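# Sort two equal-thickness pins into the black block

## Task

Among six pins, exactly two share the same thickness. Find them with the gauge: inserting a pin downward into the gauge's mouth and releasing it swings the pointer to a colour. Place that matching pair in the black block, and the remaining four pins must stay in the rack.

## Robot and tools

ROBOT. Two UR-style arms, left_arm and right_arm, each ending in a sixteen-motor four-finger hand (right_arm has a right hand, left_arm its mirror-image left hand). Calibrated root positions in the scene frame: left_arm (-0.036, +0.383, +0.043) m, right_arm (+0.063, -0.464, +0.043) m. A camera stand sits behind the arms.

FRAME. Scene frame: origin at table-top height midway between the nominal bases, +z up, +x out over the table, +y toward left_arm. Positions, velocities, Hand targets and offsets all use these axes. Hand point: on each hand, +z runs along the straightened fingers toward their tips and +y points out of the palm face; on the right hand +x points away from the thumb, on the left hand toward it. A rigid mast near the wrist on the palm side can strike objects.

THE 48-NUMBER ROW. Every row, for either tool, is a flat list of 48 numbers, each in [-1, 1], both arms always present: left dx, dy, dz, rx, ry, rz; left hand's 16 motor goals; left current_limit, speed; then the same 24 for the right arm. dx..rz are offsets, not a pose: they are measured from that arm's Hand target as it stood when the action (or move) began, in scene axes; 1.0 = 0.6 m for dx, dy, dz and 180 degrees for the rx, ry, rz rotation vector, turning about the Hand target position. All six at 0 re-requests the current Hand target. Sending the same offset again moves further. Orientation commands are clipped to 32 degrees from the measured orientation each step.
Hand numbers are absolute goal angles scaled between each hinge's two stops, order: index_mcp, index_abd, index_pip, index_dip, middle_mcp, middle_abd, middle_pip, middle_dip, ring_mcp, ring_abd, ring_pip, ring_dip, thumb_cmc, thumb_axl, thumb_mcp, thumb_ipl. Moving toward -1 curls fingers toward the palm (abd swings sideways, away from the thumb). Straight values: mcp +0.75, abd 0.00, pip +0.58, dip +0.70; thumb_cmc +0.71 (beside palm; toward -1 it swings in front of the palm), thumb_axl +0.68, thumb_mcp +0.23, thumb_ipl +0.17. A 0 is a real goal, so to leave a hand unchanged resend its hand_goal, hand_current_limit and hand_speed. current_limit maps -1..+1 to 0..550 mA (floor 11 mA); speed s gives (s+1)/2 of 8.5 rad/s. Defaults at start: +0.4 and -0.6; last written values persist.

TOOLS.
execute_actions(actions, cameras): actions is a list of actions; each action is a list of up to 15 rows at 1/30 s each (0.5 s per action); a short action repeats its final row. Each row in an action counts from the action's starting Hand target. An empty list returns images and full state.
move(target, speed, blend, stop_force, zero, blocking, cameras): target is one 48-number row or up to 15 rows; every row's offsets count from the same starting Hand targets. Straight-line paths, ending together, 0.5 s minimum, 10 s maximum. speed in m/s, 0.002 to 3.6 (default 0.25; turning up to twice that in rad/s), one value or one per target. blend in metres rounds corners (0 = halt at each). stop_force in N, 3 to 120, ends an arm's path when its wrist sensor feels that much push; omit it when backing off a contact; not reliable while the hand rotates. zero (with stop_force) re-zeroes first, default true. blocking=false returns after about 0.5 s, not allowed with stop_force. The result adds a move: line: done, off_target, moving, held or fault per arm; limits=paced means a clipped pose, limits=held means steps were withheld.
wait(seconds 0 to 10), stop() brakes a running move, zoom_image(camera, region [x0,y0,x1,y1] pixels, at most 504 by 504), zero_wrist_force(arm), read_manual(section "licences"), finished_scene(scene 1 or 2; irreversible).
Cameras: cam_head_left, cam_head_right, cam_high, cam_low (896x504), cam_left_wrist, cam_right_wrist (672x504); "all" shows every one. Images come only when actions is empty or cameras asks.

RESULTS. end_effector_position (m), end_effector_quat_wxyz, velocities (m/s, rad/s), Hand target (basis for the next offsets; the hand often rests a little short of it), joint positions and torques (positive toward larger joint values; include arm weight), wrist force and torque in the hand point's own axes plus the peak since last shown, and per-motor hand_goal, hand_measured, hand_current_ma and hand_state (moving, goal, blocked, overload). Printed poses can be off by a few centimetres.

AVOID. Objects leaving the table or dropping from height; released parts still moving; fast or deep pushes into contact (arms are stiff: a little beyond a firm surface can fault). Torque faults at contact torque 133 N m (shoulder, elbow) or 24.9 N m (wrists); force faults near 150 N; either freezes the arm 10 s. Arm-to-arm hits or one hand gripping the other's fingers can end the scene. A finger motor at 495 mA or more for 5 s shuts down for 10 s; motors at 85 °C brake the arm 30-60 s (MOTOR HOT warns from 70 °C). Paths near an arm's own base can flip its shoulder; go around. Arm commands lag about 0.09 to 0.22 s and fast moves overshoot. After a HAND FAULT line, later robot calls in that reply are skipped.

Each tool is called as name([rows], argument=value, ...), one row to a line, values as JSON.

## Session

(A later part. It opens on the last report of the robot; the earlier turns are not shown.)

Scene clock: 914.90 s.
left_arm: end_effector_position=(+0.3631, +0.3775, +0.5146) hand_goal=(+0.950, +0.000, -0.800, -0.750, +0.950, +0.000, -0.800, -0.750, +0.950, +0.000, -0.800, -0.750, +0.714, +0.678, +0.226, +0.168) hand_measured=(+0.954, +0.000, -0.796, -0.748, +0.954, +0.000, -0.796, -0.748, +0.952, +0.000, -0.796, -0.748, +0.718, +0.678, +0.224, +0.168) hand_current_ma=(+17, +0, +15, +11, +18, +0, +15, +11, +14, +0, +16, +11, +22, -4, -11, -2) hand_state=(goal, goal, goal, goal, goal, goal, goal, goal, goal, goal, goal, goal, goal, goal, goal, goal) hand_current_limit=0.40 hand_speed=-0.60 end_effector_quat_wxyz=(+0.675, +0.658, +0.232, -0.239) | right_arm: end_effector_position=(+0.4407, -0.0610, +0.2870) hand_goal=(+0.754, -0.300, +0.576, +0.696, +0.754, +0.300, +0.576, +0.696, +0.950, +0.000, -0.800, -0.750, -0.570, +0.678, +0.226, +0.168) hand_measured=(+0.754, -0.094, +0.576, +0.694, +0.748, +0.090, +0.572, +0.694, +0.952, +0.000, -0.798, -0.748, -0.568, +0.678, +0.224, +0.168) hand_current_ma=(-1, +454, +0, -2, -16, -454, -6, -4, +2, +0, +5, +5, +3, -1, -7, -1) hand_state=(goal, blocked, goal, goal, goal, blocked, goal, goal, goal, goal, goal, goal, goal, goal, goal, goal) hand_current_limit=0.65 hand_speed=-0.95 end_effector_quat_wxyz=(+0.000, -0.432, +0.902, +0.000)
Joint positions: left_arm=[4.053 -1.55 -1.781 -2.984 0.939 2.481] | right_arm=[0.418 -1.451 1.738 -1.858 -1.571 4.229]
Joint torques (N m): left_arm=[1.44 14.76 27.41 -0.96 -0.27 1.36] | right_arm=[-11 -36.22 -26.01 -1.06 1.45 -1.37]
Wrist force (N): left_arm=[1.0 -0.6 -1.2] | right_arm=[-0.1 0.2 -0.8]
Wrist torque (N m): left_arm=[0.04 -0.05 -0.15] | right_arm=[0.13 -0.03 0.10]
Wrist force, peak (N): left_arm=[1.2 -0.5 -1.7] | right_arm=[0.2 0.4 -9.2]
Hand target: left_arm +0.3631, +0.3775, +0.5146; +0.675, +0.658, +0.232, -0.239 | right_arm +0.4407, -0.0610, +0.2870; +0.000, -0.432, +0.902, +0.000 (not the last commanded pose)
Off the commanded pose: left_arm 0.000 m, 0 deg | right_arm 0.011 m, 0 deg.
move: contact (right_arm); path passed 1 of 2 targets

move(target=[0,0,0,0,0,0,0.95,0,-0.8,-0.75,0.95,0,-0.8,-0.75,0.95,0,-0.8,-0.75,0.714,0.678,0.226,0.168,0.4,-0.6,0,0,-0.008,0,0,0,0.754,-0.3,0.576,0.696,0.754,0.3,0.576,0.696,0.95,0,-0.8,-0.75,-0.571,0.678,0.226,0.168,0.65,-0.95], speed=0.005, stop_force=12, cameras=["cam_right_wrist", "cam_left_wrist"])

zoom_image(camera="cam_right_wrist", region=[290, 20, 335, 65])

zoom_image(camera="cam_left_wrist", region=[205, 110, 241, 152])

Scene clock: 921.23 s.
left_arm: end_effector_position=(+0.3631, +0.3775, +0.5146) hand_goal=(+0.950, +0.000, -0.800, -0.750, +0.950, +0.000, -0.800, -0.750, +0.950, +0.000, -0.800, -0.750, +0.714, +0.678, +0.226, +0.168) hand_measured=(+0.954, +0.000, -0.796, -0.748, +0.954, +0.000, -0.796, -0.748, +0.952, +0.000, -0.796, -0.748, +0.718, +0.678, +0.224, +0.168) hand_current_ma=(+17, +0, +15, +11, +18, +0, +15, +11, +14, +0, +16, +11, +22, -4, -11, -2) hand_state=(goal, goal, goal, goal, goal, goal, goal, goal, goal, goal, goal, goal, goal, goal, goal, goal) hand_current_limit=0.40 hand_speed=-0.60 end_effector_quat_wxyz=(+0.675, +0.658, +0.232, -0.239) | right_arm: end_effector_position=(+0.4407, -0.0610, +0.2822) hand_goal=(+0.754, -0.300, +0.576, +0.696, +0.754, +0.300, +0.576, +0.696, +0.950, +0.000, -0.800, -0.750, -0.570, +0.678, +0.226, +0.168) hand_measured=(+0.754, -0.094, +0.574, +0.694, +0.742, +0.090, +0.568, +0.692, +0.952, +0.000, -0.798, -0.748, -0.568, +0.678, +0.224, +0.168) hand_current_ma=(+0, +454, -2, -2, -35, -454, -17, -7, +2, +0, +5, +5, +3, -1, -7, -1) hand_state=(goal, blocked, goal, goal, goal, blocked, goal, goal, goal, goal, goal, goal, goal, goal, goal, goal) hand_current_limit=0.65 hand_speed=-0.95 end_effector_quat_wxyz=(+0.000, -0.432, +0.902, +0.000)
Joint positions: left_arm=[4.053 -1.55 -1.781 -2.984 0.939 2.481] | right_arm=[0.418 -1.448 1.747 -1.87 -1.571 4.229]
Joint torques (N m): left_arm=[1.99 15.19 29.11 -1.01 -0.27 1.42] | right_arm=[-9.14 -16.17 -13.86 -3.84 1.16 -1.4]
Wrist force (N): left_arm=[1.1 -0.5 -1.4] | right_arm=[0.0 -0.2 -1.3]
Wrist torque (N m): left_arm=[0.06 -0.06 -0.15] | right_arm=[0.09 -0.09 0.09]
Wrist force, peak (N): left_arm=[1.2 -1.0 -1.4] | right_arm=[-1.1 0.3 -9.5]
Hand target: left_arm +0.3631, +0.3775, +0.5146; +0.675, +0.658, +0.232, -0.239 | right_arm +0.4407, -0.0610, +0.2822; +0.000, -0.432, +0.902, +0.000
Off the commanded pose: left_arm 0.000 m, 0 deg | right_arm 0.000 m, 0 deg.
move: done
Images, in order (width x height): cam_left_wrist 672x504, cam_right_wrist 672x504.

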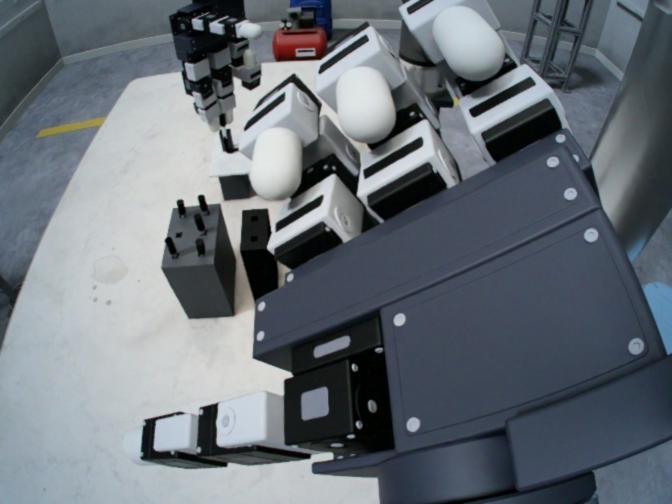

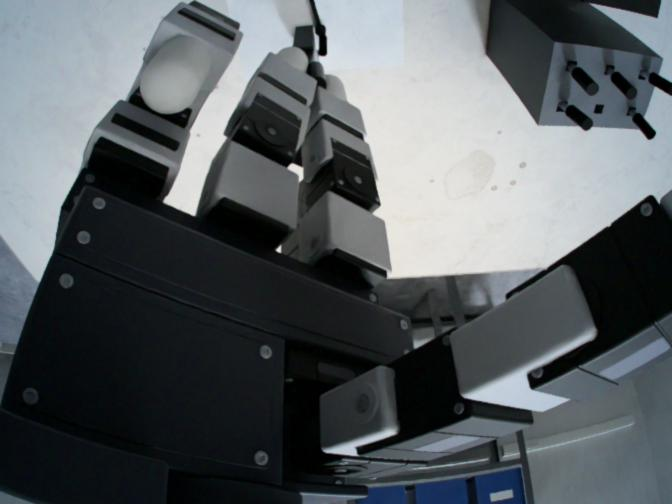

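Scaled by 11.200 from the camera's 672x504 image, which has a finer 960x720 frame.

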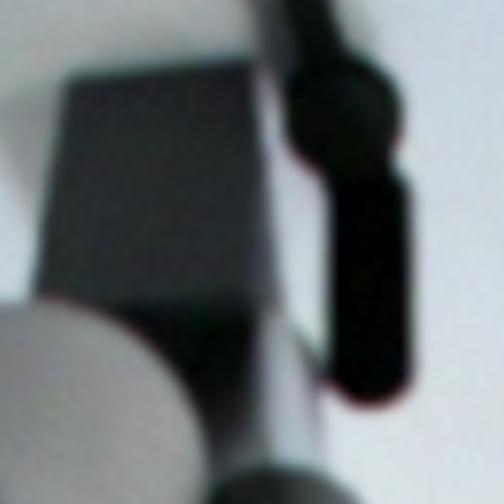

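Scaled by 12.000 from the camera's 672x504 image, which has a finer 960x720 frame.

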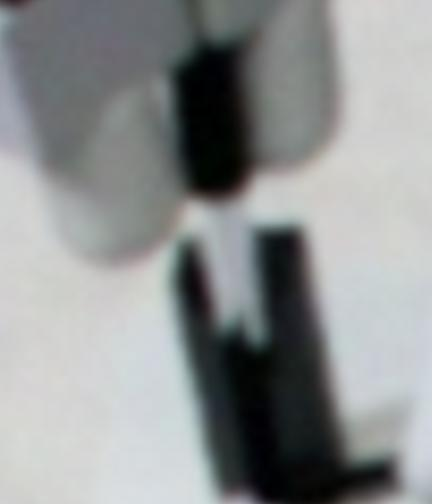

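move(target=[0,0,0,0,0,0,0.95,0,-0.8,-0.75,0.95,0,-0.8,-0.75,0.95,0,-0.8,-0.75,0.714,0.678,0.226,0.168,0.4,-0.6,0,0,-0.011,0,0,0,0.754,-0.3,0.576,0.696,0.754,0.3,0.576,0.696,0.95,0,-0.8,-0.75,-0.571,0.678,0.226,0.168,0.65,-0.95], speed=0.006, stop_force=12)

Scene clock: 926.57 s.
left_arm: end_effector_position=(+0.3631, +0.3775, +0.5146) hand_goal=(+0.950, +0.000, -0.800, -0.750, +0.950, +0.000, -0.800, -0.750, +0.950, +0.000, -0.800, -0.750, +0.714, +0.678, +0.226, +0.168) hand_measured=(+0.954, +0.000, -0.796, -0.748, +0.954, +0.000, -0.796, -0.748, +0.952, +0.000, -0.796, -0.748, +0.718, +0.678, +0.224, +0.168) hand_current_ma=(+17, +0, +15, +11, +18, +0, +15, +11, +14, +0, +16, +11, +22, -4, -11, -2) hand_state=(goal, goal, goal, goal, goal, goal, goal, goal, goal, goal, goal, goal, goal, goal, goal, goal) hand_current_limit=0.40 hand_speed=-0.60 end_effector_quat_wxyz=(+0.675, +0.658, +0.232, -0.239) | right_arm: end_effector_position=(+0.4407, -0.0610, +0.2756) hand_goal=(+0.754, -0.300, +0.576, +0.696, +0.754, +0.300, +0.576, +0.696, +0.950, +0.000, -0.800, -0.750, -0.570, +0.678, +0.226, +0.168) hand_measured=(+0.758, -0.094, +0.578, +0.694, +0.742, +0.090, +0.568, +0.692, +0.952, +0.000, -0.798, -0.748, -0.568, +0.678, +0.224, +0.168) hand_current_ma=(+11, +454, +2, -2, -35, -454, -17, -7, +2, +0, +5, +5, +3, -1, -7, -1) hand_state=(goal, blocked, goal, goal, goal, blocked, goal, goal, goal, goal, goal, goal, goal, goal, goal, goal) hand_current_limit=0.65 hand_speed=-0.95 end_effector_quat_wxyz=(+0.000, -0.432, +0.902, +0.000)
Joint positions: left_arm=[4.053 -1.55 -1.781 -2.984 0.939 2.481] | right_arm=[0.418 -1.443 1.759 -1.887 -1.571 4.229]
Joint torques (N m): left_arm=[1.98 15.34 28.19 -1.03 -0.5 1.12] | right_arm=[-8.36 -16.55 -14.14 -3.89 0.89 -1.2]
Wrist force (N): left_arm=[0.9 -0.7 -1.3] | right_arm=[0.1 -0.4 -1.2]
Wrist torque (N m): left_arm=[0.03 -0.04 -0.16] | right_arm=[0.11 0.01 0.10]
Wrist force, peak (N): left_arm=[1.2 -1.0 -1.5] | right_arm=[-0.5 0.0 -1.6]
Hand target: left_arm +0.3631, +0.3775, +0.5146; +0.675, +0.658, +0.232, -0.239 | right_arm +0.4407, -0.0610, +0.2756; +0.000, -0.432, +0.902, +0.000
Off the commanded pose: left_arm 0.000 m, 0 deg | right_arm 0.000 m, 0 deg.
move: done

move(target=[0,0,0,0,0,0,0.95,0,-0.8,-0.75,0.95,0,-0.8,-0.75,0.95,0,-0.8,-0.75,0.714,0.678,0.226,0.168,0.4,-0.6,0,0,0.001,0,0,0,0.754,-0.04,0.576,0.696,0.754,0.04,0.576,0.696,0.95,0,-0.8,-0.75,-0.571,0.678,0.226,0.168,0.5,-0.88])

move(target=[0,0,0,0,0,0,0.95,0,-0.8,-0.75,0.95,0,-0.8,-0.75,0.95,0,-0.8,-0.75,0.714,0.678,0.226,0.168,0.4,-0.6,0,0,0,0,0,0,0.754,-0.03,0.576,0.696,0.754,0.03,0.576,0.696,0.95,0,-0.8,-0.75,-0.571,0.678,0.226,0.168,0.5,-0.88], cameras=["cam_head_left", "cam_head_right", "cam_right_wrist"])

zoom_image(camera="cam_head_left", region=[440, 238, 480, 268])

zoom_image(camera="cam_head_right", region=[445, 238, 485, 268])

zoom_image(camera="cam_right_wrist", region=[250, 0, 390, 120])

Scene clock: 934.57 s.
left_arm: end_effector_position=(+0.3631, +0.3775, +0.5146) hand_goal=(+0.950, +0.000, -0.800, -0.750, +0.950, +0.000, -0.800, -0.750, +0.950, +0.000, -0.800, -0.750, +0.714, +0.678, +0.226, +0.168) hand_measured=(+0.954, +0.000, -0.796, -0.748, +0.954, +0.000, -0.796, -0.748, +0.952, +0.000, -0.796, -0.748, +0.718, +0.678, +0.224, +0.168) hand_current_ma=(+17, +0, +15, +11, +18, +0, +15, +11, +14, +0, +16, +11, +22, -4, -11, -2) hand_state=(goal, goal, goal, goal, goal, goal, goal, goal, goal, goal, goal, goal, goal, goal, goal, goal) hand_current_limit=0.40 hand_speed=-0.60 end_effector_quat_wxyz=(+0.675, +0.658, +0.232, -0.239) | right_arm: end_effector_position=(+0.4407, -0.0610, +0.2761) hand_goal=(+0.754, -0.040, +0.576, +0.696, +0.754, +0.040, +0.576, +0.696, +0.950, +0.000, -0.800, -0.750, -0.570, +0.678, +0.226, +0.168) hand_measured=(+0.754, -0.042, +0.578, +0.696, +0.750, +0.044, +0.572, +0.694, +0.952, +0.000, -0.798, -0.748, -0.568, +0.678, +0.224, +0.168) hand_current_ma=(+2, -5, +3, +0, -10, +5, -6, -5, +2, +0, +5, +5, +3, -1, -7, -1) hand_state=(goal, goal, goal, goal, goal, goal, goal, goal, goal, goal, goal, goal, goal, goal, goal, goal) hand_current_limit=0.50 hand_speed=-0.88 end_effector_quat_wxyz=(+0.000, -0.432, +0.902, +0.000)
Joint positions: left_arm=[4.053 -1.55 -1.781 -2.984 0.939 2.481] | right_arm=[0.418 -1.444 1.758 -1.885 -1.571 4.229]
Joint torques (N m): left_arm=[1.28 15.3 27.96 -0.93 -0.5 1.38] | right_arm=[-7.52 -34.84 -26.34 -1.33 0.87 -0.87]
Wrist force (N): left_arm=[1.2 -0.6 -1.1] | right_arm=[-0.1 -0.1 -0.3]
Wrist torque (N m): left_arm=[0.02 -0.07 -0.14] | right_arm=[0.04 -0.04 0.08]
Wrist force, peak (N): left_arm=[1.4 -0.5 -1.6] | right_arm=[-0.2 -0.2 -2.3]
Hand target: left_arm +0.3631, +0.3775, +0.5146; +0.675, +0.658, +0.232, -0.239 | right_arm +0.4407, -0.0610, +0.2762; +0.000, -0.432, +0.902, +0.000
Off the commanded pose: left_arm 0.000 m, 0 deg | right_arm 0.000 m, 0 deg.
move: done

Scene clock: 935.07 s.
left_arm: end_effector_position=(+0.3631, +0.3775, +0.5146) hand_goal=(+0.950, +0.000, -0.800, -0.750, +0.950, +0.000, -0.800, -0.750, +0.950, +0.000, -0.800, -0.750, +0.714, +0.678, +0.226, +0.168) hand_measured=(+0.954, +0.000, -0.796, -0.748, +0.954, +0.000, -0.796, -0.748, +0.952, +0.000, -0.796, -0.748, +0.718, +0.678, +0.224, +0.168) hand_current_ma=(+17, +0, +15, +11, +18, +0, +15, +11, +14, +0, +16, +11, +22, -4, -11, -2) hand_state=(goal, goal, goal, goal, goal, goal, goal, goal, goal, goal, goal, goal, goal, goal, goal, goal) hand_current_limit=0.40 hand_speed=-0.60 end_effector_quat_wxyz=(+0.675, +0.658, +0.232, -0.239) | right_arm: end_effector_position=(+0.4407, -0.0610, +0.2762) hand_goal=(+0.754, -0.030, +0.576, +0.696, +0.754, +0.030, +0.576, +0.696, +0.950, +0.000, -0.800, -0.750, -0.570, +0.678, +0.226, +0.168) hand_measured=(+0.754, -0.034, +0.578, +0.696, +0.750, +0.032, +0.572, +0.694, +0.952, +0.000, -0.798, -0.748, -0.568, +0.678, +0.224, +0.168) hand_current_ma=(+2, -6, +3, +0, -10, +5, -6, -5, +2, +0, +5, +5, +3, -1, -7, -1) hand_state=(goal, goal, goal, goal, goal, goal, goal, goal, goal, goal, goal, goal, goal, goal, goal, goal) hand_current_limit=0.50 hand_speed=-0.88 end_effector_quat_wxyz=(+0.000, -0.432, +0.902, +0.000)
Joint positions: left_arm=[4.053 -1.55 -1.781 -2.984 0.939 2.481] | right_arm=[0.418 -1.444 1.758 -1.885 -1.571 4.229]
Joint torques (N m): left_arm=[1.8 14.28 27.64 -0.78 -0.57 1.19] | right_arm=[-7.09 -36.03 -27.19 -1.25 0.92 -0.96]
Wrist force (N): left_arm=[1.2 -0.6 -1.0] | right_arm=[0.0 -0.3 -0.4]
Wrist torque (N m): left_arm=[0.02 -0.07 -0.14] | right_arm=[0.02 -0.04 0.08]
Wrist force, peak (N): left_arm=[1.3 -0.7 -1.3] | right_arm=[0.0 0.1 -0.5]
Hand target: left_arm +0.3631, +0.3775, +0.5146; +0.675, +0.658, +0.232, -0.239 | right_arm +0.4407, -0.0610, +0.2762; +0.000, -0.432, +0.902, +0.000
Off the commanded pose: left_arm 0.000 m, 0 deg | right_arm 0.000 m, 0 deg.
move: done
Images, in order (width x height): cam_head_left 896x504, cam_head_right 896x504, cam_right_wrist 672x504.

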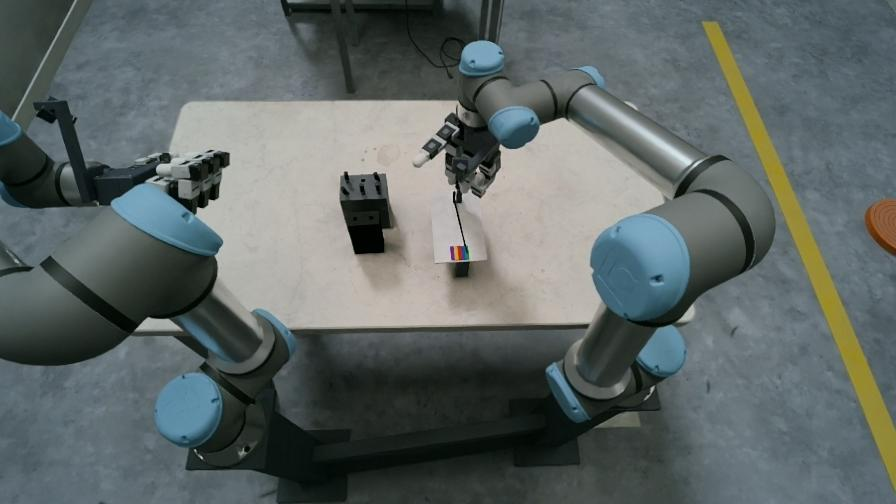

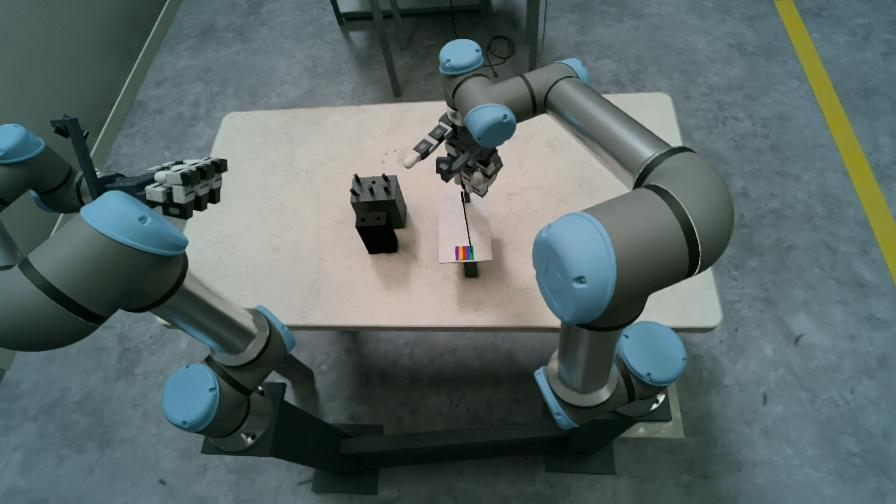

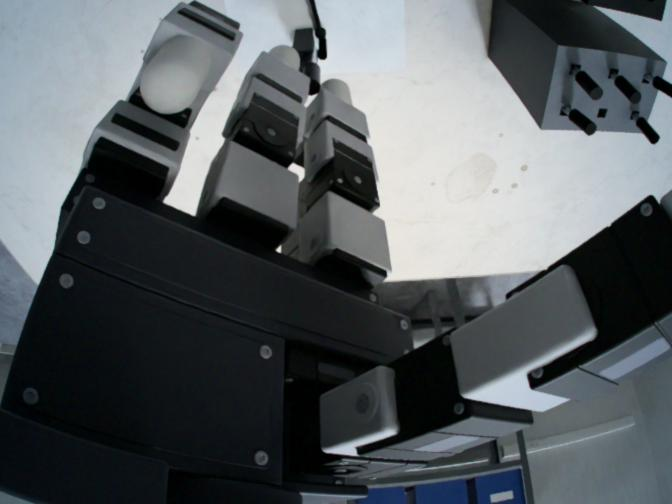

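Scaled by 12.600.

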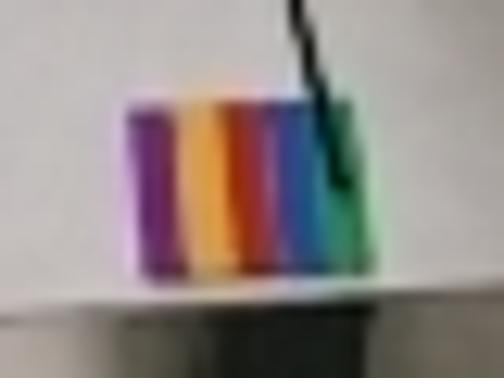

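Scaled by 12.600.

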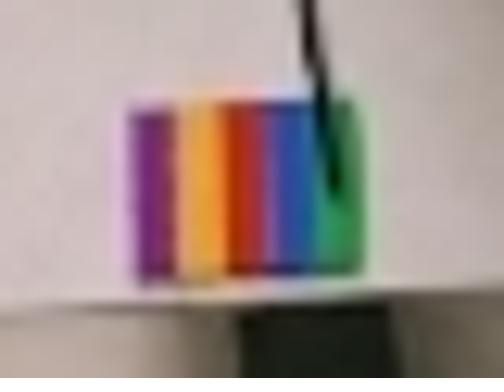

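Scaled by 3.600 from the camera's 672x504 image, which has a finer 960x720 frame.

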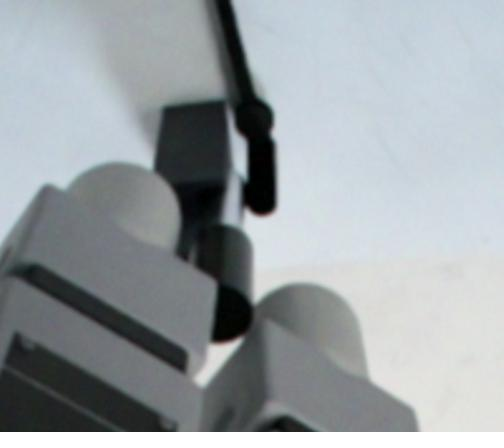

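move(target=[0,0,0,0,0,0,0.95,0,-0.8,-0.75,0.95,0,-0.8,-0.75,0.95,0,-0.8,-0.75,0.714,0.678,0.226,0.168,0.4,-0.6,-0.0025,0,0,0,0,0,0.754,-0.03,0.576,0.696,0.754,0.03,0.576,0.696,0.95,0,-0.8,-0.75,-0.571,0.678,0.226,0.168,0.5,-0.88], speed=0.02)

move(target=[0,0,0,0,0,0,0.95,0,-0.8,-0.75,0.95,0,-0.8,-0.75,0.95,0,-0.8,-0.75,0.714,0.678,0.226,0.168,0.4,-0.6,0,0,0,0,0,0,0.754,-0.3,0.576,0.696,0.754,0.3,0.576,0.696,0.95,0,-0.8,-0.75,-0.571,0.678,0.226,0.168,0.65,-0.95])

wait(seconds=0.8)

Scene clock: 944.43 s.
left_arm: end_effector_position=(+0.3631, +0.3775, +0.5146) hand_goal=(+0.950, +0.000, -0.800, -0.750, +0.950, +0.000, -0.800, -0.750, +0.950, +0.000, -0.800, -0.750, +0.714, +0.678, +0.226, +0.168) hand_measured=(+0.954, +0.000, -0.796, -0.748, +0.954, +0.000, -0.796, -0.748, +0.952, +0.000, -0.796, -0.748, +0.718, +0.678, +0.224, +0.168) hand_current_ma=(+17, +0, +15, +11, +18, +0, +15, +11, +14, +0, +16, +11, +22, -4, -11, -2) hand_state=(goal, goal, goal, goal, goal, goal, goal, goal, goal, goal, goal, goal, goal, goal, goal, goal) hand_current_limit=0.40 hand_speed=-0.60 end_effector_quat_wxyz=(+0.675, +0.658, +0.232, -0.239) | right_arm: end_effector_position=(+0.4393, -0.0610, +0.2762) hand_goal=(+0.754, -0.030, +0.576, +0.696, +0.754, +0.030, +0.576, +0.696, +0.950, +0.000, -0.800, -0.750, -0.570, +0.678, +0.226, +0.168) hand_measured=(+0.754, -0.032, +0.578, +0.696, +0.750, +0.032, +0.572, +0.694, +0.952, +0.000, -0.798, -0.748, -0.568, +0.678, +0.224, +0.168) hand_current_ma=(+2, -5, +3, +0, -10, +5, -6, -5, +2, +0, +5, +5, +3, -1, -7, -1) hand_state=(goal, goal, goal, goal, goal, goal, goal, goal, goal, goal, goal, goal, goal, goal, goal, goal) hand_current_limit=0.50 hand_speed=-0.88 end_effector_quat_wxyz=(+0.000, -0.432, +0.902, +0.000)
Joint positions: left_arm=[4.053 -1.55 -1.781 -2.984 0.939 2.481] | right_arm=[0.419 -1.446 1.761 -1.886 -1.571 4.23]
Joint torques (N m): left_arm=[1.7 16.12 28.35 -0.91 -0.4 1.24] | right_arm=[12.95 -36.11 -13.5 -4.01 0.79 1.18]
Wrist force (N): left_arm=[1.3 -0.9 -1.2] | right_arm=[-0.2 -0.1 -0.5]
Wrist torque (N m): left_arm=[-0.01 -0.08 -0.13] | right_arm=[0.06 -0.04 0.00]
Wrist force, peak (N): left_arm=[1.4 -0.8 -1.7] | right_arm=[-0.4 0.0 -0.6]
Hand target: left_arm +0.3631, +0.3775, +0.5146; +0.675, +0.658, +0.232, -0.239 | right_arm +0.4392, -0.0610, +0.2762; +0.000, -0.432, +0.902, +0.000
Off the commanded pose: left_arm 0.000 m, 0 deg | right_arm 0.000 m, 0 deg.
move: done

Scene clock: 944.93 s.
left_arm: end_effector_position=(+0.3631, +0.3775, +0.5146) hand_goal=(+0.950, +0.000, -0.800, -0.750, +0.950, +0.000, -0.800, -0.750, +0.950, +0.000, -0.800, -0.750, +0.714, +0.678, +0.226, +0.168) hand_measured=(+0.954, +0.000, -0.796, -0.748, +0.954, +0.000, -0.796, -0.748, +0.952, +0.000, -0.796, -0.748, +0.718, +0.678, +0.224, +0.168) hand_current_ma=(+17, +0, +15, +11, +18, +0, +15, +11, +14, +0, +16, +11, +22, -4, -11, -2) hand_state=(goal, goal, goal, goal, goal, goal, goal, goal, goal, goal, goal, goal, goal, goal, goal, goal) hand_current_limit=0.40 hand_speed=-0.60 end_effector_quat_wxyz=(+0.675, +0.658, +0.232, -0.239) | right_arm: end_effector_position=(+0.4392, -0.0610, +0.2762) hand_goal=(+0.754, -0.300, +0.576, +0.696, +0.754, +0.300, +0.576, +0.696, +0.950, +0.000, -0.800, -0.750, -0.570, +0.678, +0.226, +0.168) hand_measured=(+0.754, -0.078, +0.578, +0.696, +0.750, +0.078, +0.574, +0.694, +0.952, +0.000, -0.798, -0.748, -0.568, +0.678, +0.224, +0.168) hand_current_ma=(+2, +128, +3, +0, -10, -130, -6, -5, +2, +0, +5, +5, +3, -1, -7, -1) hand_state=(goal, moving, goal, goal, goal, moving, goal, goal, goal, goal, goal, goal, goal, goal, goal, goal) hand_current_limit=0.65 hand_speed=-0.95 end_effector_quat_wxyz=(+0.000, -0.432, +0.902, +0.000)
Joint positions: left_arm=[4.053 -1.55 -1.781 -2.984 0.939 2.481] | right_arm=[0.419 -1.447 1.762 -1.886 -1.571 4.23]
Joint torques (N m): left_arm=[1.55 15.33 27.35 -0.9 -0.47 1.22] | right_arm=[12.29 -35.27 -14.36 -3.93 0.92 1.27]
Wrist force (N): left_arm=[1.2 -0.9 -1.2] | right_arm=[-0.4 0.0 0.2]
Wrist torque (N m): left_arm=[0.00 -0.07 -0.14] | right_arm=[0.02 0.00 -0.02]
Wrist force, peak (N): left_arm=[1.1 -0.8 -1.5] | right_arm=[0.0 -0.3 -0.7]
Hand target: left_arm +0.3631, +0.3775, +0.5146; +0.675, +0.658, +0.232, -0.239 | right_arm +0.4392, -0.0610, +0.2762; +0.000, -0.432, +0.902, +0.000
Off the commanded pose: left_arm 0.000 m, 0 deg | right_arm 0.000 m, 0 deg.
move: done

Scene clock: 945.73 s.
left_arm: end_effector_position=(+0.3631, +0.3775, +0.5146) hand_goal=(+0.950, +0.000, -0.800, -0.750, +0.950, +0.000, -0.800, -0.750, +0.950, +0.000, -0.800, -0.750, +0.714, +0.678, +0.226, +0.168) hand_measured=(+0.954, +0.000, -0.796, -0.748, +0.954, +0.000, -0.796, -0.748, +0.952, +0.000, -0.796, -0.748, +0.718, +0.678, +0.224, +0.168) hand_current_ma=(+17, +0, +15, +11, +18, +0, +15, +11, +14, +0, +16, +11, +22, -4, -11, -2) hand_state=(goal, goal, goal, goal, goal, goal, goal, goal, goal, goal, goal, goal, goal, goal, goal, goal) hand_current_limit=0.40 hand_speed=-0.60 end_effector_quat_wxyz=(+0.675, +0.658, +0.232, -0.239) | right_arm: end_effector_position=(+0.4392, -0.0610, +0.2762) hand_goal=(+0.754, -0.300, +0.576, +0.696, +0.754, +0.300, +0.576, +0.696, +0.950, +0.000, -0.800, -0.750, -0.570, +0.678, +0.226, +0.168) hand_measured=(+0.754, -0.086, +0.578, +0.696, +0.750, +0.084, +0.574, +0.694, +0.952, +0.000, -0.798, -0.748, -0.568, +0.678, +0.224, +0.168) hand_current_ma=(+2, +454, +3, +0, -10, -454, -6, -5, +2, +0, +5, +5, +3, -1, -7, -1) hand_state=(goal, blocked, goal, goal, goal, blocked, goal, goal, goal, goal, goal, goal, goal, goal, goal, goal) hand_current_limit=0.65 hand_speed=-0.95 end_effector_quat_wxyz=(+0.000, -0.432, +0.902, +0.000)
Joint positions: left_arm=[4.053 -1.55 -1.781 -2.984 0.939 2.481] | right_arm=[0.419 -1.447 1.762 -1.886 -1.571 4.23]
Joint torques (N m): left_arm=[0.74 14.42 27.25 -1 -0.5 1.27] | right_arm=[11.96 -35.99 -15.59 -3.95 1.2 1.18]
Wrist force (N): left_arm=[1.2 -0.9 -1.2] | right_arm=[-0.2 0.1 0.8]
Wrist torque (N m): left_arm=[0.00 -0.07 -0.14] | right_arm=[-0.03 -0.04 -0.01]
Wrist force, peak (N): left_arm=[1.4 -0.8 -1.3] | right_arm=[-0.3 -0.3 1.1]
Hand target: left_arm +0.3631, +0.3775, +0.5146; +0.675, +0.658, +0.232, -0.239 | right_arm +0.4392, -0.0610, +0.2762; +0.000, -0.432, +0.902, +0.000
Off the commanded pose: left_arm 0.000 m, 0 deg | right_arm 0.000 m, 0 deg.
wait: 0.80 s; at rest by 0.17 s

move([
  [0,0,0,0,0,0,0.95,0,-0.8,-0.75,0.95,0,-0.8,-0.75,0.95,0,-0.8,-0.75,0.714,0.678,0.226,0.168,0.4,-0.6,0,0,0.04,0,0,0,0.754,-0.3,0.576,0.696,0.754,0.3,0.576,0.696,0.95,0,-0.8,-0.75,-0.571,0.678,0.226,0.168,0.65,-0.95],
  [0,0,0,0,0,0,0.95,0,-0.8,-0.75,0.95,0,-0.8,-0.75,0.95,0,-0.8,-0.75,0.714,0.678,0.226,0.168,0.4,-0.6,0,0,0.11,0,0,0,0.754,-0.3,0.576,0.696,0.754,0.3,0.576,0.696,0.95,0,-0.8,-0.75,-0.571,0.678,0.226,0.168,0.65,-0.95],
  [0,0,0,0,0,0,0.95,0,-0.8,-0.75,0.95,0,-0.8,-0.75,0.95,0,-0.8,-0.75,0.714,0.678,0.226,0.168,0.4,-0.6,0.06,0.3898,0.11,0,0,0,0.754,-0.3,0.576,0.696,0.754,0.3,0.576,0.696,0.95,0,-0.8,-0.75,-0.571,0.678,0.226,0.168,0.65,-0.95],
  [0,0,0,0,0,0,0.95,0,-0.8,-0.75,0.95,0,-0.8,-0.75,0.95,0,-0.8,-0.75,0.714,0.678,0.226,0.168,0.4,-0.6,0.06,0.3898,0.0405,0,0,0,0.754,-0.3,0.576,0.696,0.754,0.3,0.576,0.696,0.95,0,-0.8,-0.75,-0.571,0.678,0.226,0.168,0.65,-0.95],
], speed=[0.02, 0.08, 0.16, 0.08], blend=[0.005, 0.005, 0.003, 0], cameras=["cam_right_wrist"])

zoom_image(camera="cam_right_wrist", region=[280, 10, 350, 80])

Scene clock: 960.97 s.
left_arm: end_effector_position=(+0.3631, +0.3775, +0.5146) hand_goal=(+0.950, +0.000, -0.800, -0.750, +0.950, +0.000, -0.800, -0.750, +0.950, +0.000, -0.800, -0.750, +0.714, +0.678, +0.226, +0.168) hand_measured=(+0.954, +0.000, -0.796, -0.748, +0.954, +0.000, -0.796, -0.748, +0.952, +0.000, -0.796, -0.748, +0.718, +0.678, +0.224, +0.168) hand_current_ma=(+17, +0, +15, +11, +18, +0, +15, +11, +14, +0, +16, +11, +22, -4, -11, -2) hand_state=(goal, goal, goal, goal, goal, goal, goal, goal, goal, goal, goal, goal, goal, goal, goal, goal) hand_current_limit=0.40 hand_speed=-0.60 end_effector_quat_wxyz=(+0.675, +0.658, +0.232, -0.239) | right_arm: end_effector_position=(+0.4752, +0.1729, +0.3007) hand_goal=(+0.754, -0.300, +0.576, +0.696, +0.754, +0.300, +0.576, +0.696, +0.950, +0.000, -0.800, -0.750, -0.570, +0.678, +0.226, +0.168) hand_measured=(+0.754, -0.086, +0.578, +0.696, +0.750, +0.084, +0.574, +0.694, +0.952, +0.000, -0.798, -0.748, -0.568, +0.678, +0.224, +0.168) hand_current_ma=(+2, +454, +3, +0, -10, -454, -6, -5, +2, +0, +5, +5, +3, -1, -7, -1) hand_state=(goal, blocked, goal, goal, goal, blocked, goal, goal, goal, goal, goal, goal, goal, goal, goal, goal) hand_current_limit=0.65 hand_speed=-0.95 end_effector_quat_wxyz=(+0.000, -0.432, +0.902, +0.000) end_effector_velocity=(+0.000, +0.000, -0.002) end_effector_angular_velocity=(-0.001, +0.001, +0.000)
Joint positions: left_arm=[4.053 -1.55 -1.781 -2.984 0.939 2.481] | right_arm=[0.709 -1.001 1.086 -1.655 -1.571 4.52]
Joint velocities: left_arm=[within noise] | right_arm=[0 0.001 0.005 -0.005 0 0]
Joint torques (N m): left_arm=[1.34 15.56 28.27 -0.84 -0.71 1.18] | right_arm=[11.78 -35.13 -16.48 -3.93 1.38 1.26]
Wrist force (N): left_arm=[1.2 -0.6 -1.2] | right_arm=[0.2 0.2 0.5]
Wrist torque (N m): left_arm=[0.03 -0.07 -0.14] | right_arm=[0.04 -0.09 0.00]
Wrist force, peak (N): left_arm=[1.3 -0.7 -1.8] | right_arm=[-0.1 0.1 1.4]
Hand target: left_arm +0.3631, +0.3775, +0.5146; +0.675, +0.658, +0.232, -0.239 | right_arm +0.4752, +0.1729, +0.3005; +0.000, -0.432, +0.902, +0.000
Off the commanded pose: left_arm 0.000 m, 0 deg | right_arm 0.000 m, 0 deg.
move: done
Images, in order (width x height): cam_right_wrist 672x504.

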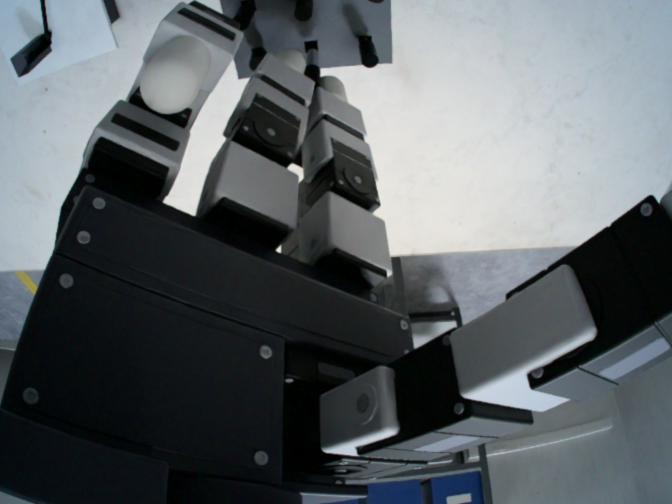

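Scaled by 7.200 from the camera's 672x504 image, which has a finer 960x720 frame.

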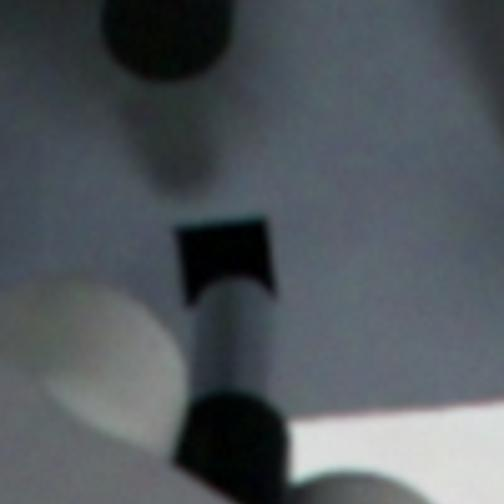

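move([
  [0,0,0,0,0,0,0.95,0,-0.8,-0.75,0.95,0,-0.8,-0.75,0.95,0,-0.8,-0.75,0.714,0.678,0.226,0.168,0.4,-0.6,0.0022,-0.0012,0,0,0,0,0.754,-0.3,0.576,0.696,0.754,0.3,0.576,0.696,0.95,0,-0.8,-0.75,-0.571,0.678,0.226,0.168,0.65,-0.95],
  [0,0,0,0,0,0,0.95,0,-0.8,-0.75,0.95,0,-0.8,-0.75,0.95,0,-0.8,-0.75,0.714,0.678,0.226,0.168,0.4,-0.6,0.0022,-0.0012,-0.056,0,0,0,0.754,-0.3,0.576,0.696,0.754,0.3,0.576,0.696,0.95,0,-0.8,-0.75,-0.571,0.678,0.226,0.168,0.65,-0.95],
], speed=[0.006, 0.012], stop_force=4)

Scene clock: 972.80 s.
left_arm: end_effector_position=(+0.3631, +0.3775, +0.5146) hand_goal=(+0.950, +0.000, -0.800, -0.750, +0.950, +0.000, -0.800, -0.750, +0.950, +0.000, -0.800, -0.750, +0.714, +0.678, +0.226, +0.168) hand_measured=(+0.954, +0.000, -0.796, -0.748, +0.954, +0.000, -0.796, -0.748, +0.952, +0.000, -0.796, -0.748, +0.718, +0.678, +0.224, +0.168) hand_current_ma=(+17, +0, +15, +11, +18, +0, +15, +11, +14, +0, +16, +11, +22, -4, -11, -2) hand_state=(goal, goal, goal, goal, goal, goal, goal, goal, goal, goal, goal, goal, goal, goal, goal, goal) hand_current_limit=0.40 hand_speed=-0.60 end_effector_quat_wxyz=(+0.675, +0.658, +0.232, -0.239) | right_arm: end_effector_position=(+0.4765, +0.1722, +0.2866) hand_goal=(+0.754, -0.300, +0.576, +0.696, +0.754, +0.300, +0.576, +0.696, +0.950, +0.000, -0.800, -0.750, -0.570, +0.678, +0.226, +0.168) hand_measured=(+0.754, -0.088, +0.578, +0.696, +0.748, +0.084, +0.572, +0.694, +0.952, +0.000, -0.798, -0.748, -0.568, +0.678, +0.224, +0.168) hand_current_ma=(+2, +454, +3, +0, -14, -454, -6, -5, +2, +0, +5, +5, +3, -1, -7, -1) hand_state=(goal, blocked, goal, goal, goal, blocked, goal, goal, goal, goal, goal, goal, goal, goal, goal, goal) hand_current_limit=0.65 hand_speed=-0.95 end_effector_quat_wxyz=(+0.000, -0.432, +0.902, +0.000)
Joint positions: left_arm=[4.053 -1.55 -1.781 -2.984 0.939 2.481] | right_arm=[0.707 -0.997 1.115 -1.689 -1.571 4.518]
Joint torques (N m): left_arm=[1.12 15.92 27.1 -0.74 -0.61 1.24] | right_arm=[-9.34 -54.28 -27.65 -1.24 0.56 -1.11]
Wrist force (N): left_arm=[1.2 -0.9 -1.1] | right_arm=[0.3 0.3 0.2]
Wrist torque (N m): left_arm=[-0.01 -0.07 -0.13] | right_arm=[0.05 -0.10 0.16]
Wrist force, peak (N): left_arm=[1.3 -0.7 -1.6] | right_arm=[0.5 0.3 -5.0]
Hand target: left_arm +0.3631, +0.3775, +0.5146; +0.675, +0.658, +0.232, -0.239 | right_arm +0.4765, +0.1722, +0.2866; +0.000, -0.432, +0.902, +0.000 (not the last commanded pose)
Off the commanded pose: left_arm 0.000 m, 0 deg | right_arm 0.020 m, 0 deg.
move: contact (right_arm); path passed 1 of 2 targets

move(target=[0,0,0,0,0,0,0.95,0,-0.8,-0.75,0.95,0,-0.8,-0.75,0.95,0,-0.8,-0.75,0.714,0.678,0.226,0.168,0.4,-0.6,0,0,0.005,0,0,0,0.754,-0.3,0.576,0.696,0.754,0.3,0.576,0.696,0.95,0,-0.8,-0.75,-0.571,0.678,0.226,0.168,0.65,-0.95], speed=0.02, cameras=["cam_right_wrist"])

zoom_image(camera="cam_right_wrist", region=[280, 10, 350, 80])

Scene clock: 978.50 s.
left_arm: end_effector_position=(+0.3631, +0.3775, +0.5146) hand_goal=(+0.950, +0.000, -0.800, -0.750, +0.950, +0.000, -0.800, -0.750, +0.950, +0.000, -0.800, -0.750, +0.714, +0.678, +0.226, +0.168) hand_measured=(+0.954, +0.000, -0.796, -0.748, +0.954, +0.000, -0.796, -0.748, +0.952, +0.000, -0.796, -0.748, +0.718, +0.678, +0.224, +0.168) hand_current_ma=(+17, +0, +15, +11, +18, +0, +15, +11, +14, +0, +16, +11, +22, -4, -11, -2) hand_state=(goal, goal, goal, goal, goal, goal, goal, goal, goal, goal, goal, goal, goal, goal, goal, goal) hand_current_limit=0.40 hand_speed=-0.60 end_effector_quat_wxyz=(+0.675, +0.658, +0.232, -0.239) | right_arm: end_effector_position=(+0.4765, +0.1722, +0.2894) hand_goal=(+0.754, -0.300, +0.576, +0.696, +0.754, +0.300, +0.576, +0.696, +0.950, +0.000, -0.800, -0.750, -0.570, +0.678, +0.226, +0.168) hand_measured=(+0.754, -0.088, +0.578, +0.696, +0.748, +0.084, +0.572, +0.694, +0.952, +0.000, -0.798, -0.748, -0.568, +0.678, +0.224, +0.168) hand_current_ma=(+2, +454, +3, +0, -14, -454, -6, -5, +2, +0, +5, +5, +3, -1, -7, -1) hand_state=(goal, blocked, goal, goal, goal, blocked, goal, goal, goal, goal, goal, goal, goal, goal, goal, goal) hand_current_limit=0.65 hand_speed=-0.95 end_effector_quat_wxyz=(+0.000, -0.432, +0.902, +0.000)
Joint positions: left_arm=[4.053 -1.55 -1.781 -2.984 0.939 2.481] | right_arm=[0.707 -0.998 1.109 -1.682 -1.571 4.518]
Joint torques (N m): left_arm=[2.08 15.06 28.72 -0.95 -0.72 1.19] | right_arm=[-3.37 -54.24 -28.49 -1.11 0.72 -0.81]
Wrist force (N): left_arm=[1.1 -0.6 -1.1] | right_arm=[0.1 0.0 0.2]
Wrist torque (N m): left_arm=[0.03 -0.06 -0.15] | right_arm=[0.02 -0.06 0.14]
Wrist force, peak (N): left_arm=[1.4 -0.9 -1.5] | right_arm=[0.6 0.3 0.0]
Hand target: left_arm +0.3631, +0.3775, +0.5146; +0.675, +0.658, +0.232, -0.239 | right_arm +0.4765, +0.1722, +0.2896; +0.000, -0.432, +0.902, +0.000
Off the commanded pose: left_arm 0.000 m, 0 deg | right_arm 0.000 m, 0 deg.
move: done
Images, in order (width x height): cam_right_wrist 672x504.

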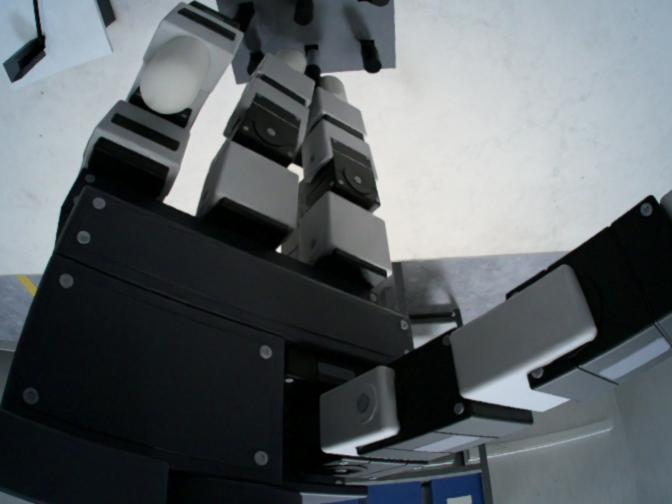

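Scaled by 7.200 from the camera's 672x504 image, which has a finer 960x720 frame.

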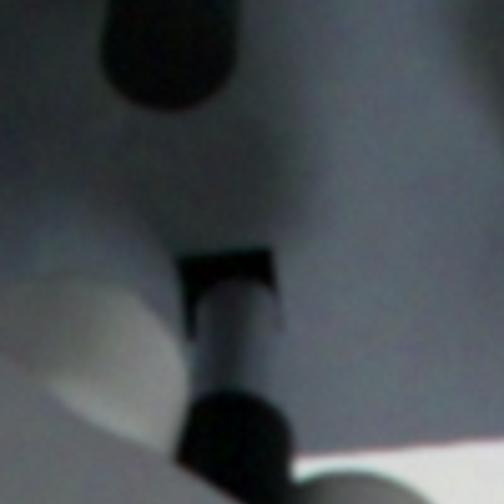

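move(target=[0,0,0,0,0,0,0.95,0,-0.8,-0.75,0.95,0,-0.8,-0.75,0.95,0,-0.8,-0.75,0.714,0.678,0.226,0.168,0.4,-0.6,-0.0028,-0.0005,0.001,0,0,0,0.754,-0.3,0.576,0.696,0.754,0.3,0.576,0.696,0.95,0,-0.8,-0.75,-0.571,0.678,0.226,0.168,0.65,-0.95], speed=0.02, cameras=["cam_right_wrist"])

zoom_image(camera="cam_right_wrist", region=[280, 10, 350, 80])

Scene clock: 991.07 s.
left_arm: end_effector_position=(+0.3631, +0.3775, +0.5146) hand_goal=(+0.950, +0.000, -0.800, -0.750, +0.950, +0.000, -0.800, -0.750, +0.950, +0.000, -0.800, -0.750, +0.714, +0.678, +0.226, +0.168) hand_measured=(+0.954, +0.000, -0.796, -0.748, +0.954, +0.000, -0.796, -0.748, +0.952, +0.000, -0.796, -0.748, +0.718, +0.678, +0.224, +0.168) hand_current_ma=(+17, +0, +15, +11, +18, +0, +15, +11, +14, +0, +16, +11, +22, -4, -11, -2) hand_state=(goal, goal, goal, goal, goal, goal, goal, goal, goal, goal, goal, goal, goal, goal, goal, goal) hand_current_limit=0.40 hand_speed=-0.60 end_effector_quat_wxyz=(+0.675, +0.658, +0.232, -0.239) | right_arm: end_effector_position=(+0.4750, +0.1719, +0.2901) hand_goal=(+0.754, -0.300, +0.576, +0.696, +0.754, +0.300, +0.576, +0.696, +0.950, +0.000, -0.800, -0.750, -0.570, +0.678, +0.226, +0.168) hand_measured=(+0.754, -0.088, +0.578, +0.696, +0.748, +0.084, +0.572, +0.694, +0.952, +0.000, -0.798, -0.748, -0.568, +0.678, +0.224, +0.168) hand_current_ma=(+2, +454, +3, +0, -14, -454, -6, -5, +2, +0, +5, +5, +3, -1, -7, -1) hand_state=(goal, blocked, goal, goal, goal, blocked, goal, goal, goal, goal, goal, goal, goal, goal, goal, goal) hand_current_limit=0.65 hand_speed=-0.95 end_effector_quat_wxyz=(+0.000, -0.432, +0.902, +0.000)
Joint positions: left_arm=[4.053 -1.55 -1.781 -2.984 0.939 2.481] | right_arm=[0.708 -1.001 1.113 -1.682 -1.571 4.519]
Joint torques (N m): left_arm=[0.95 14.82 28.04 -0.78 -0.54 1.06] | right_arm=[12.04 -53.4 -15.41 -3.92 0.94 1.32]
Wrist force (N): left_arm=[1.2 -0.6 -1.3] | right_arm=[0.3 0.1 -0.1]
Wrist torque (N m): left_arm=[0.04 -0.07 -0.15] | right_arm=[0.07 -0.10 0.08]
Wrist force, peak (N): left_arm=[1.3 -0.6 -1.5] | right_arm=[0.4 0.5 0.3]
Hand target: left_arm +0.3631, +0.3775, +0.5146; +0.675, +0.658, +0.232, -0.239 | right_arm +0.4748, +0.1719, +0.2902; +0.000, -0.432, +0.902, +0.000
Off the commanded pose: left_arm 0.000 m, 0 deg | right_arm 0.000 m, 0 deg.
move: done
Images, in order (width x height): cam_right_wrist 672x504.

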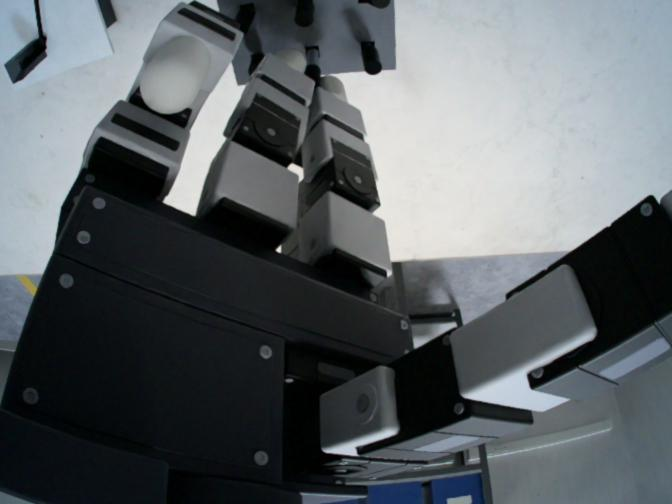

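Scaled by 7.200 from the camera's 672x504 image, which has a finer 960x720 frame.

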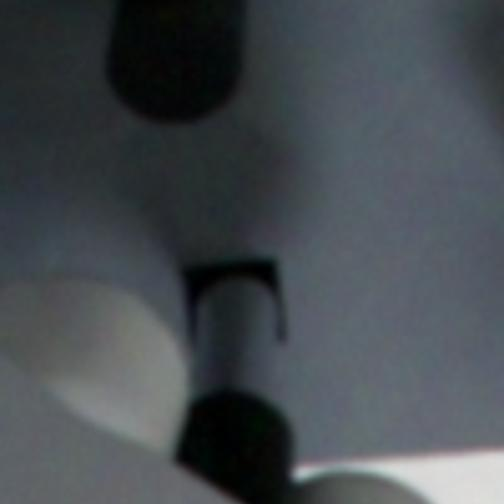

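move(target=[0,0,0,0,0,0,0.95,0,-0.8,-0.75,0.95,0,-0.8,-0.75,0.95,0,-0.8,-0.75,0.714,0.678,0.226,0.168,0.4,-0.6,0,0,-0.0387,0,0,0,0.754,-0.3,0.576,0.696,0.754,0.3,0.576,0.696,0.95,0,-0.8,-0.75,-0.571,0.678,0.226,0.168,0.65,-0.95], speed=0.01, stop_force=4)

Scene clock: 998.37 s.
left_arm: end_effector_position=(+0.3631, +0.3775, +0.5146) hand_goal=(+0.950, +0.000, -0.800, -0.750, +0.950, +0.000, -0.800, -0.750, +0.950, +0.000, -0.800, -0.750, +0.714, +0.678, +0.226, +0.168) hand_measured=(+0.954, +0.000, -0.796, -0.748, +0.954, +0.000, -0.796, -0.748, +0.952, +0.000, -0.796, -0.748, +0.718, +0.678, +0.224, +0.168) hand_current_ma=(+17, +0, +15, +11, +18, +0, +15, +11, +14, +0, +16, +11, +22, -4, -11, -2) hand_state=(goal, goal, goal, goal, goal, goal, goal, goal, goal, goal, goal, goal, goal, goal, goal, goal) hand_current_limit=0.40 hand_speed=-0.60 end_effector_quat_wxyz=(+0.675, +0.658, +0.232, -0.239) | right_arm: end_effector_position=(+0.4748, +0.1719, +0.2669) hand_goal=(+0.754, -0.300, +0.576, +0.696, +0.754, +0.300, +0.576, +0.696, +0.950, +0.000, -0.800, -0.750, -0.570, +0.678, +0.226, +0.168) hand_measured=(+0.756, -0.088, +0.578, +0.696, +0.748, +0.084, +0.572, +0.694, +0.952, +0.000, -0.798, -0.748, -0.568, +0.678, +0.224, +0.168) hand_current_ma=(+2, +454, +3, +0, -14, -454, -6, -5, +2, +0, +5, +5, +3, -1, -7, -1) hand_state=(goal, blocked, goal, goal, goal, blocked, goal, goal, goal, goal, goal, goal, goal, goal, goal, goal) hand_current_limit=0.65 hand_speed=-0.95 end_effector_quat_wxyz=(+0.000, -0.432, +0.902, +0.000)
Joint positions: left_arm=[4.053 -1.55 -1.781 -2.984 0.939 2.481] | right_arm=[0.709 -0.993 1.159 -1.737 -1.571 4.519]
Joint torques (N m): left_arm=[0.4 15.7 27.98 -0.78 -0.84 1.11] | right_arm=[7.34 -36.39 -15.1 -3.96 -0.6 0.58]
Wrist force (N): left_arm=[1.1 -0.7 -1.0] | right_arm=[0.1 -0.2 0.1]
Wrist torque (N m): left_arm=[0.01 -0.05 -0.15] | right_arm=[0.01 -0.09 0.06]
Wrist force, peak (N): left_arm=[1.4 -0.6 -1.7] | right_arm=[0.5 0.4 0.5]
Hand target: left_arm +0.3631, +0.3775, +0.5146; +0.675, +0.658, +0.232, -0.239 | right_arm +0.4748, +0.1719, +0.2669; +0.000, -0.432, +0.902, +0.000
Off the commanded pose: left_arm 0.000 m, 0 deg | right_arm 0.000 m, 0 deg.
move: done

move([
  [0,0,0,0,0,0,0.95,0,-0.8,-0.75,0.95,0,-0.8,-0.75,0.95,0,-0.8,-0.75,0.714,0.678,0.226,0.168,0.4,-0.6,0,0,0,0,0,0,0.754,-0.02,0.576,0.696,0.754,0.02,0.576,0.696,0.95,0,-0.8,-0.75,-0.571,0.678,0.226,0.168,0.5,-0.85],
  [0,0,0,0,0,0,0.95,0,-0.8,-0.75,0.95,0,-0.8,-0.75,0.95,0,-0.8,-0.75,0.714,0.678,0.226,0.168,0.4,-0.6,0,0,0.03,0,0,0,0.754,-0.02,0.576,0.696,0.754,0.02,0.576,0.696,0.95,0,-0.8,-0.75,-0.571,0.678,0.226,0.168,0.5,-0.85],
  [0,0,0,0,0,0,0.95,0,-0.8,-0.75,0.95,0,-0.8,-0.75,0.95,0,-0.8,-0.75,0.714,0.678,0.226,0.168,0.4,-0.6,0,0,0.0718,0,0,0,0.754,-0.02,0.576,0.696,0.754,0.02,0.576,0.696,0.95,0,-0.8,-0.75,-0.571,0.678,0.226,0.168,0.5,-0.85],
  [0,0,0,0,0,0,0.95,0,-0.8,-0.75,0.95,0,-0.8,-0.75,0.95,0,-0.8,-0.75,0.714,0.678,0.226,0.168,0.4,-0.6,-0.0018,0.0635,0.0718,0,0,0,0.754,-0.02,0.576,0.696,0.754,0.02,0.576,0.696,0.95,0,-0.8,-0.75,-0.571,0.678,0.226,0.168,0.5,-0.85],
], speed=[0.03, 0.03, 0.08, 0.12], blend=[0, 0.003, 0.003, 0], cameras=["cam_right_wrist"])

zoom_image(camera="cam_right_wrist", region=[250, 0, 390, 120])

Scene clock: 1009.27 s.
left_arm: end_effector_position=(+0.3631, +0.3775, +0.5146) hand_goal=(+0.950, +0.000, -0.800, -0.750, +0.950, +0.000, -0.800, -0.750, +0.950, +0.000, -0.800, -0.750, +0.714, +0.678, +0.226, +0.168) hand_measured=(+0.954, +0.000, -0.796, -0.748, +0.954, +0.000, -0.796, -0.748, +0.952, +0.000, -0.796, -0.748, +0.718, +0.678, +0.224, +0.168) hand_current_ma=(+17, +0, +15, +11, +18, +0, +15, +11, +14, +0, +16, +11, +22, -4, -11, -2) hand_state=(goal, goal, goal, goal, goal, goal, goal, goal, goal, goal, goal, goal, goal, goal, goal, goal) hand_current_limit=0.40 hand_speed=-0.60 end_effector_quat_wxyz=(+0.675, +0.658, +0.232, -0.239) | right_arm: end_effector_position=(+0.4737, +0.2099, +0.3100) hand_goal=(+0.754, -0.020, +0.576, +0.696, +0.754, +0.020, +0.576, +0.696, +0.950, +0.000, -0.800, -0.750, -0.570, +0.678, +0.226, +0.168) hand_measured=(+0.754, -0.022, +0.578, +0.696, +0.750, +0.022, +0.574, +0.694, +0.952, +0.000, -0.798, -0.748, -0.568, +0.678, +0.224, +0.168) hand_current_ma=(+2, -5, +3, +0, -9, +5, -6, -5, +2, +0, +5, +5, +3, -1, -7, -1) hand_state=(goal, goal, goal, goal, goal, goal, goal, goal, goal, goal, goal, goal, goal, goal, goal, goal) hand_current_limit=0.50 hand_speed=-0.85 end_effector_quat_wxyz=(+0.000, -0.432, +0.902, +0.000)
Joint positions: left_arm=[4.053 -1.55 -1.781 -2.984 0.939 2.481] | right_arm=[0.749 -0.923 0.936 -1.583 -1.571 4.559]
Joint torques (N m): left_arm=[1.3 14.81 26.9 -0.6 -0.83 1.15] | right_arm=[11.74 -37.48 -28.01 -1.15 -2.03 1.14]
Wrist force (N): left_arm=[1.0 -0.8 -1.2] | right_arm=[-0.2 -0.2 0.2]
Wrist torque (N m): left_arm=[0.00 -0.05 -0.15] | right_arm=[-0.01 -0.03 -0.05]
Wrist force, peak (N): left_arm=[1.4 -0.5 -1.7] | right_arm=[0.6 -0.4 -0.9]
Hand target: left_arm +0.3631, +0.3775, +0.5146; +0.675, +0.658, +0.232, -0.239 | right_arm +0.4737, +0.2100, +0.3100; +0.000, -0.432, +0.902, +0.000
Off the commanded pose: left_arm 0.000 m, 0 deg | right_arm 0.000 m, 0 deg.
move: done
Images, in order (width x height): cam_right_wrist 672x504.

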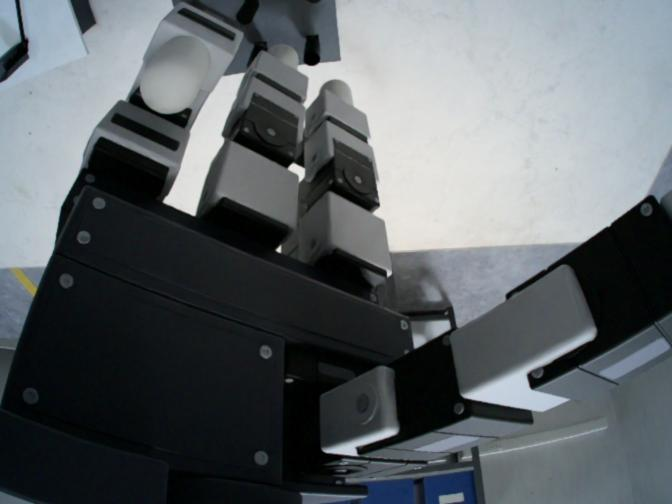

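Scaled by 3.600 from the camera's 672x504 image, which has a finer 960x720 frame.

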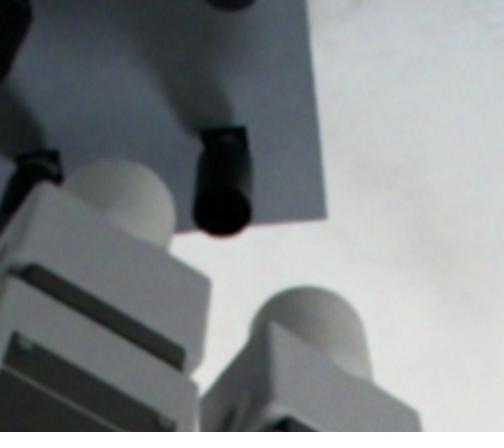

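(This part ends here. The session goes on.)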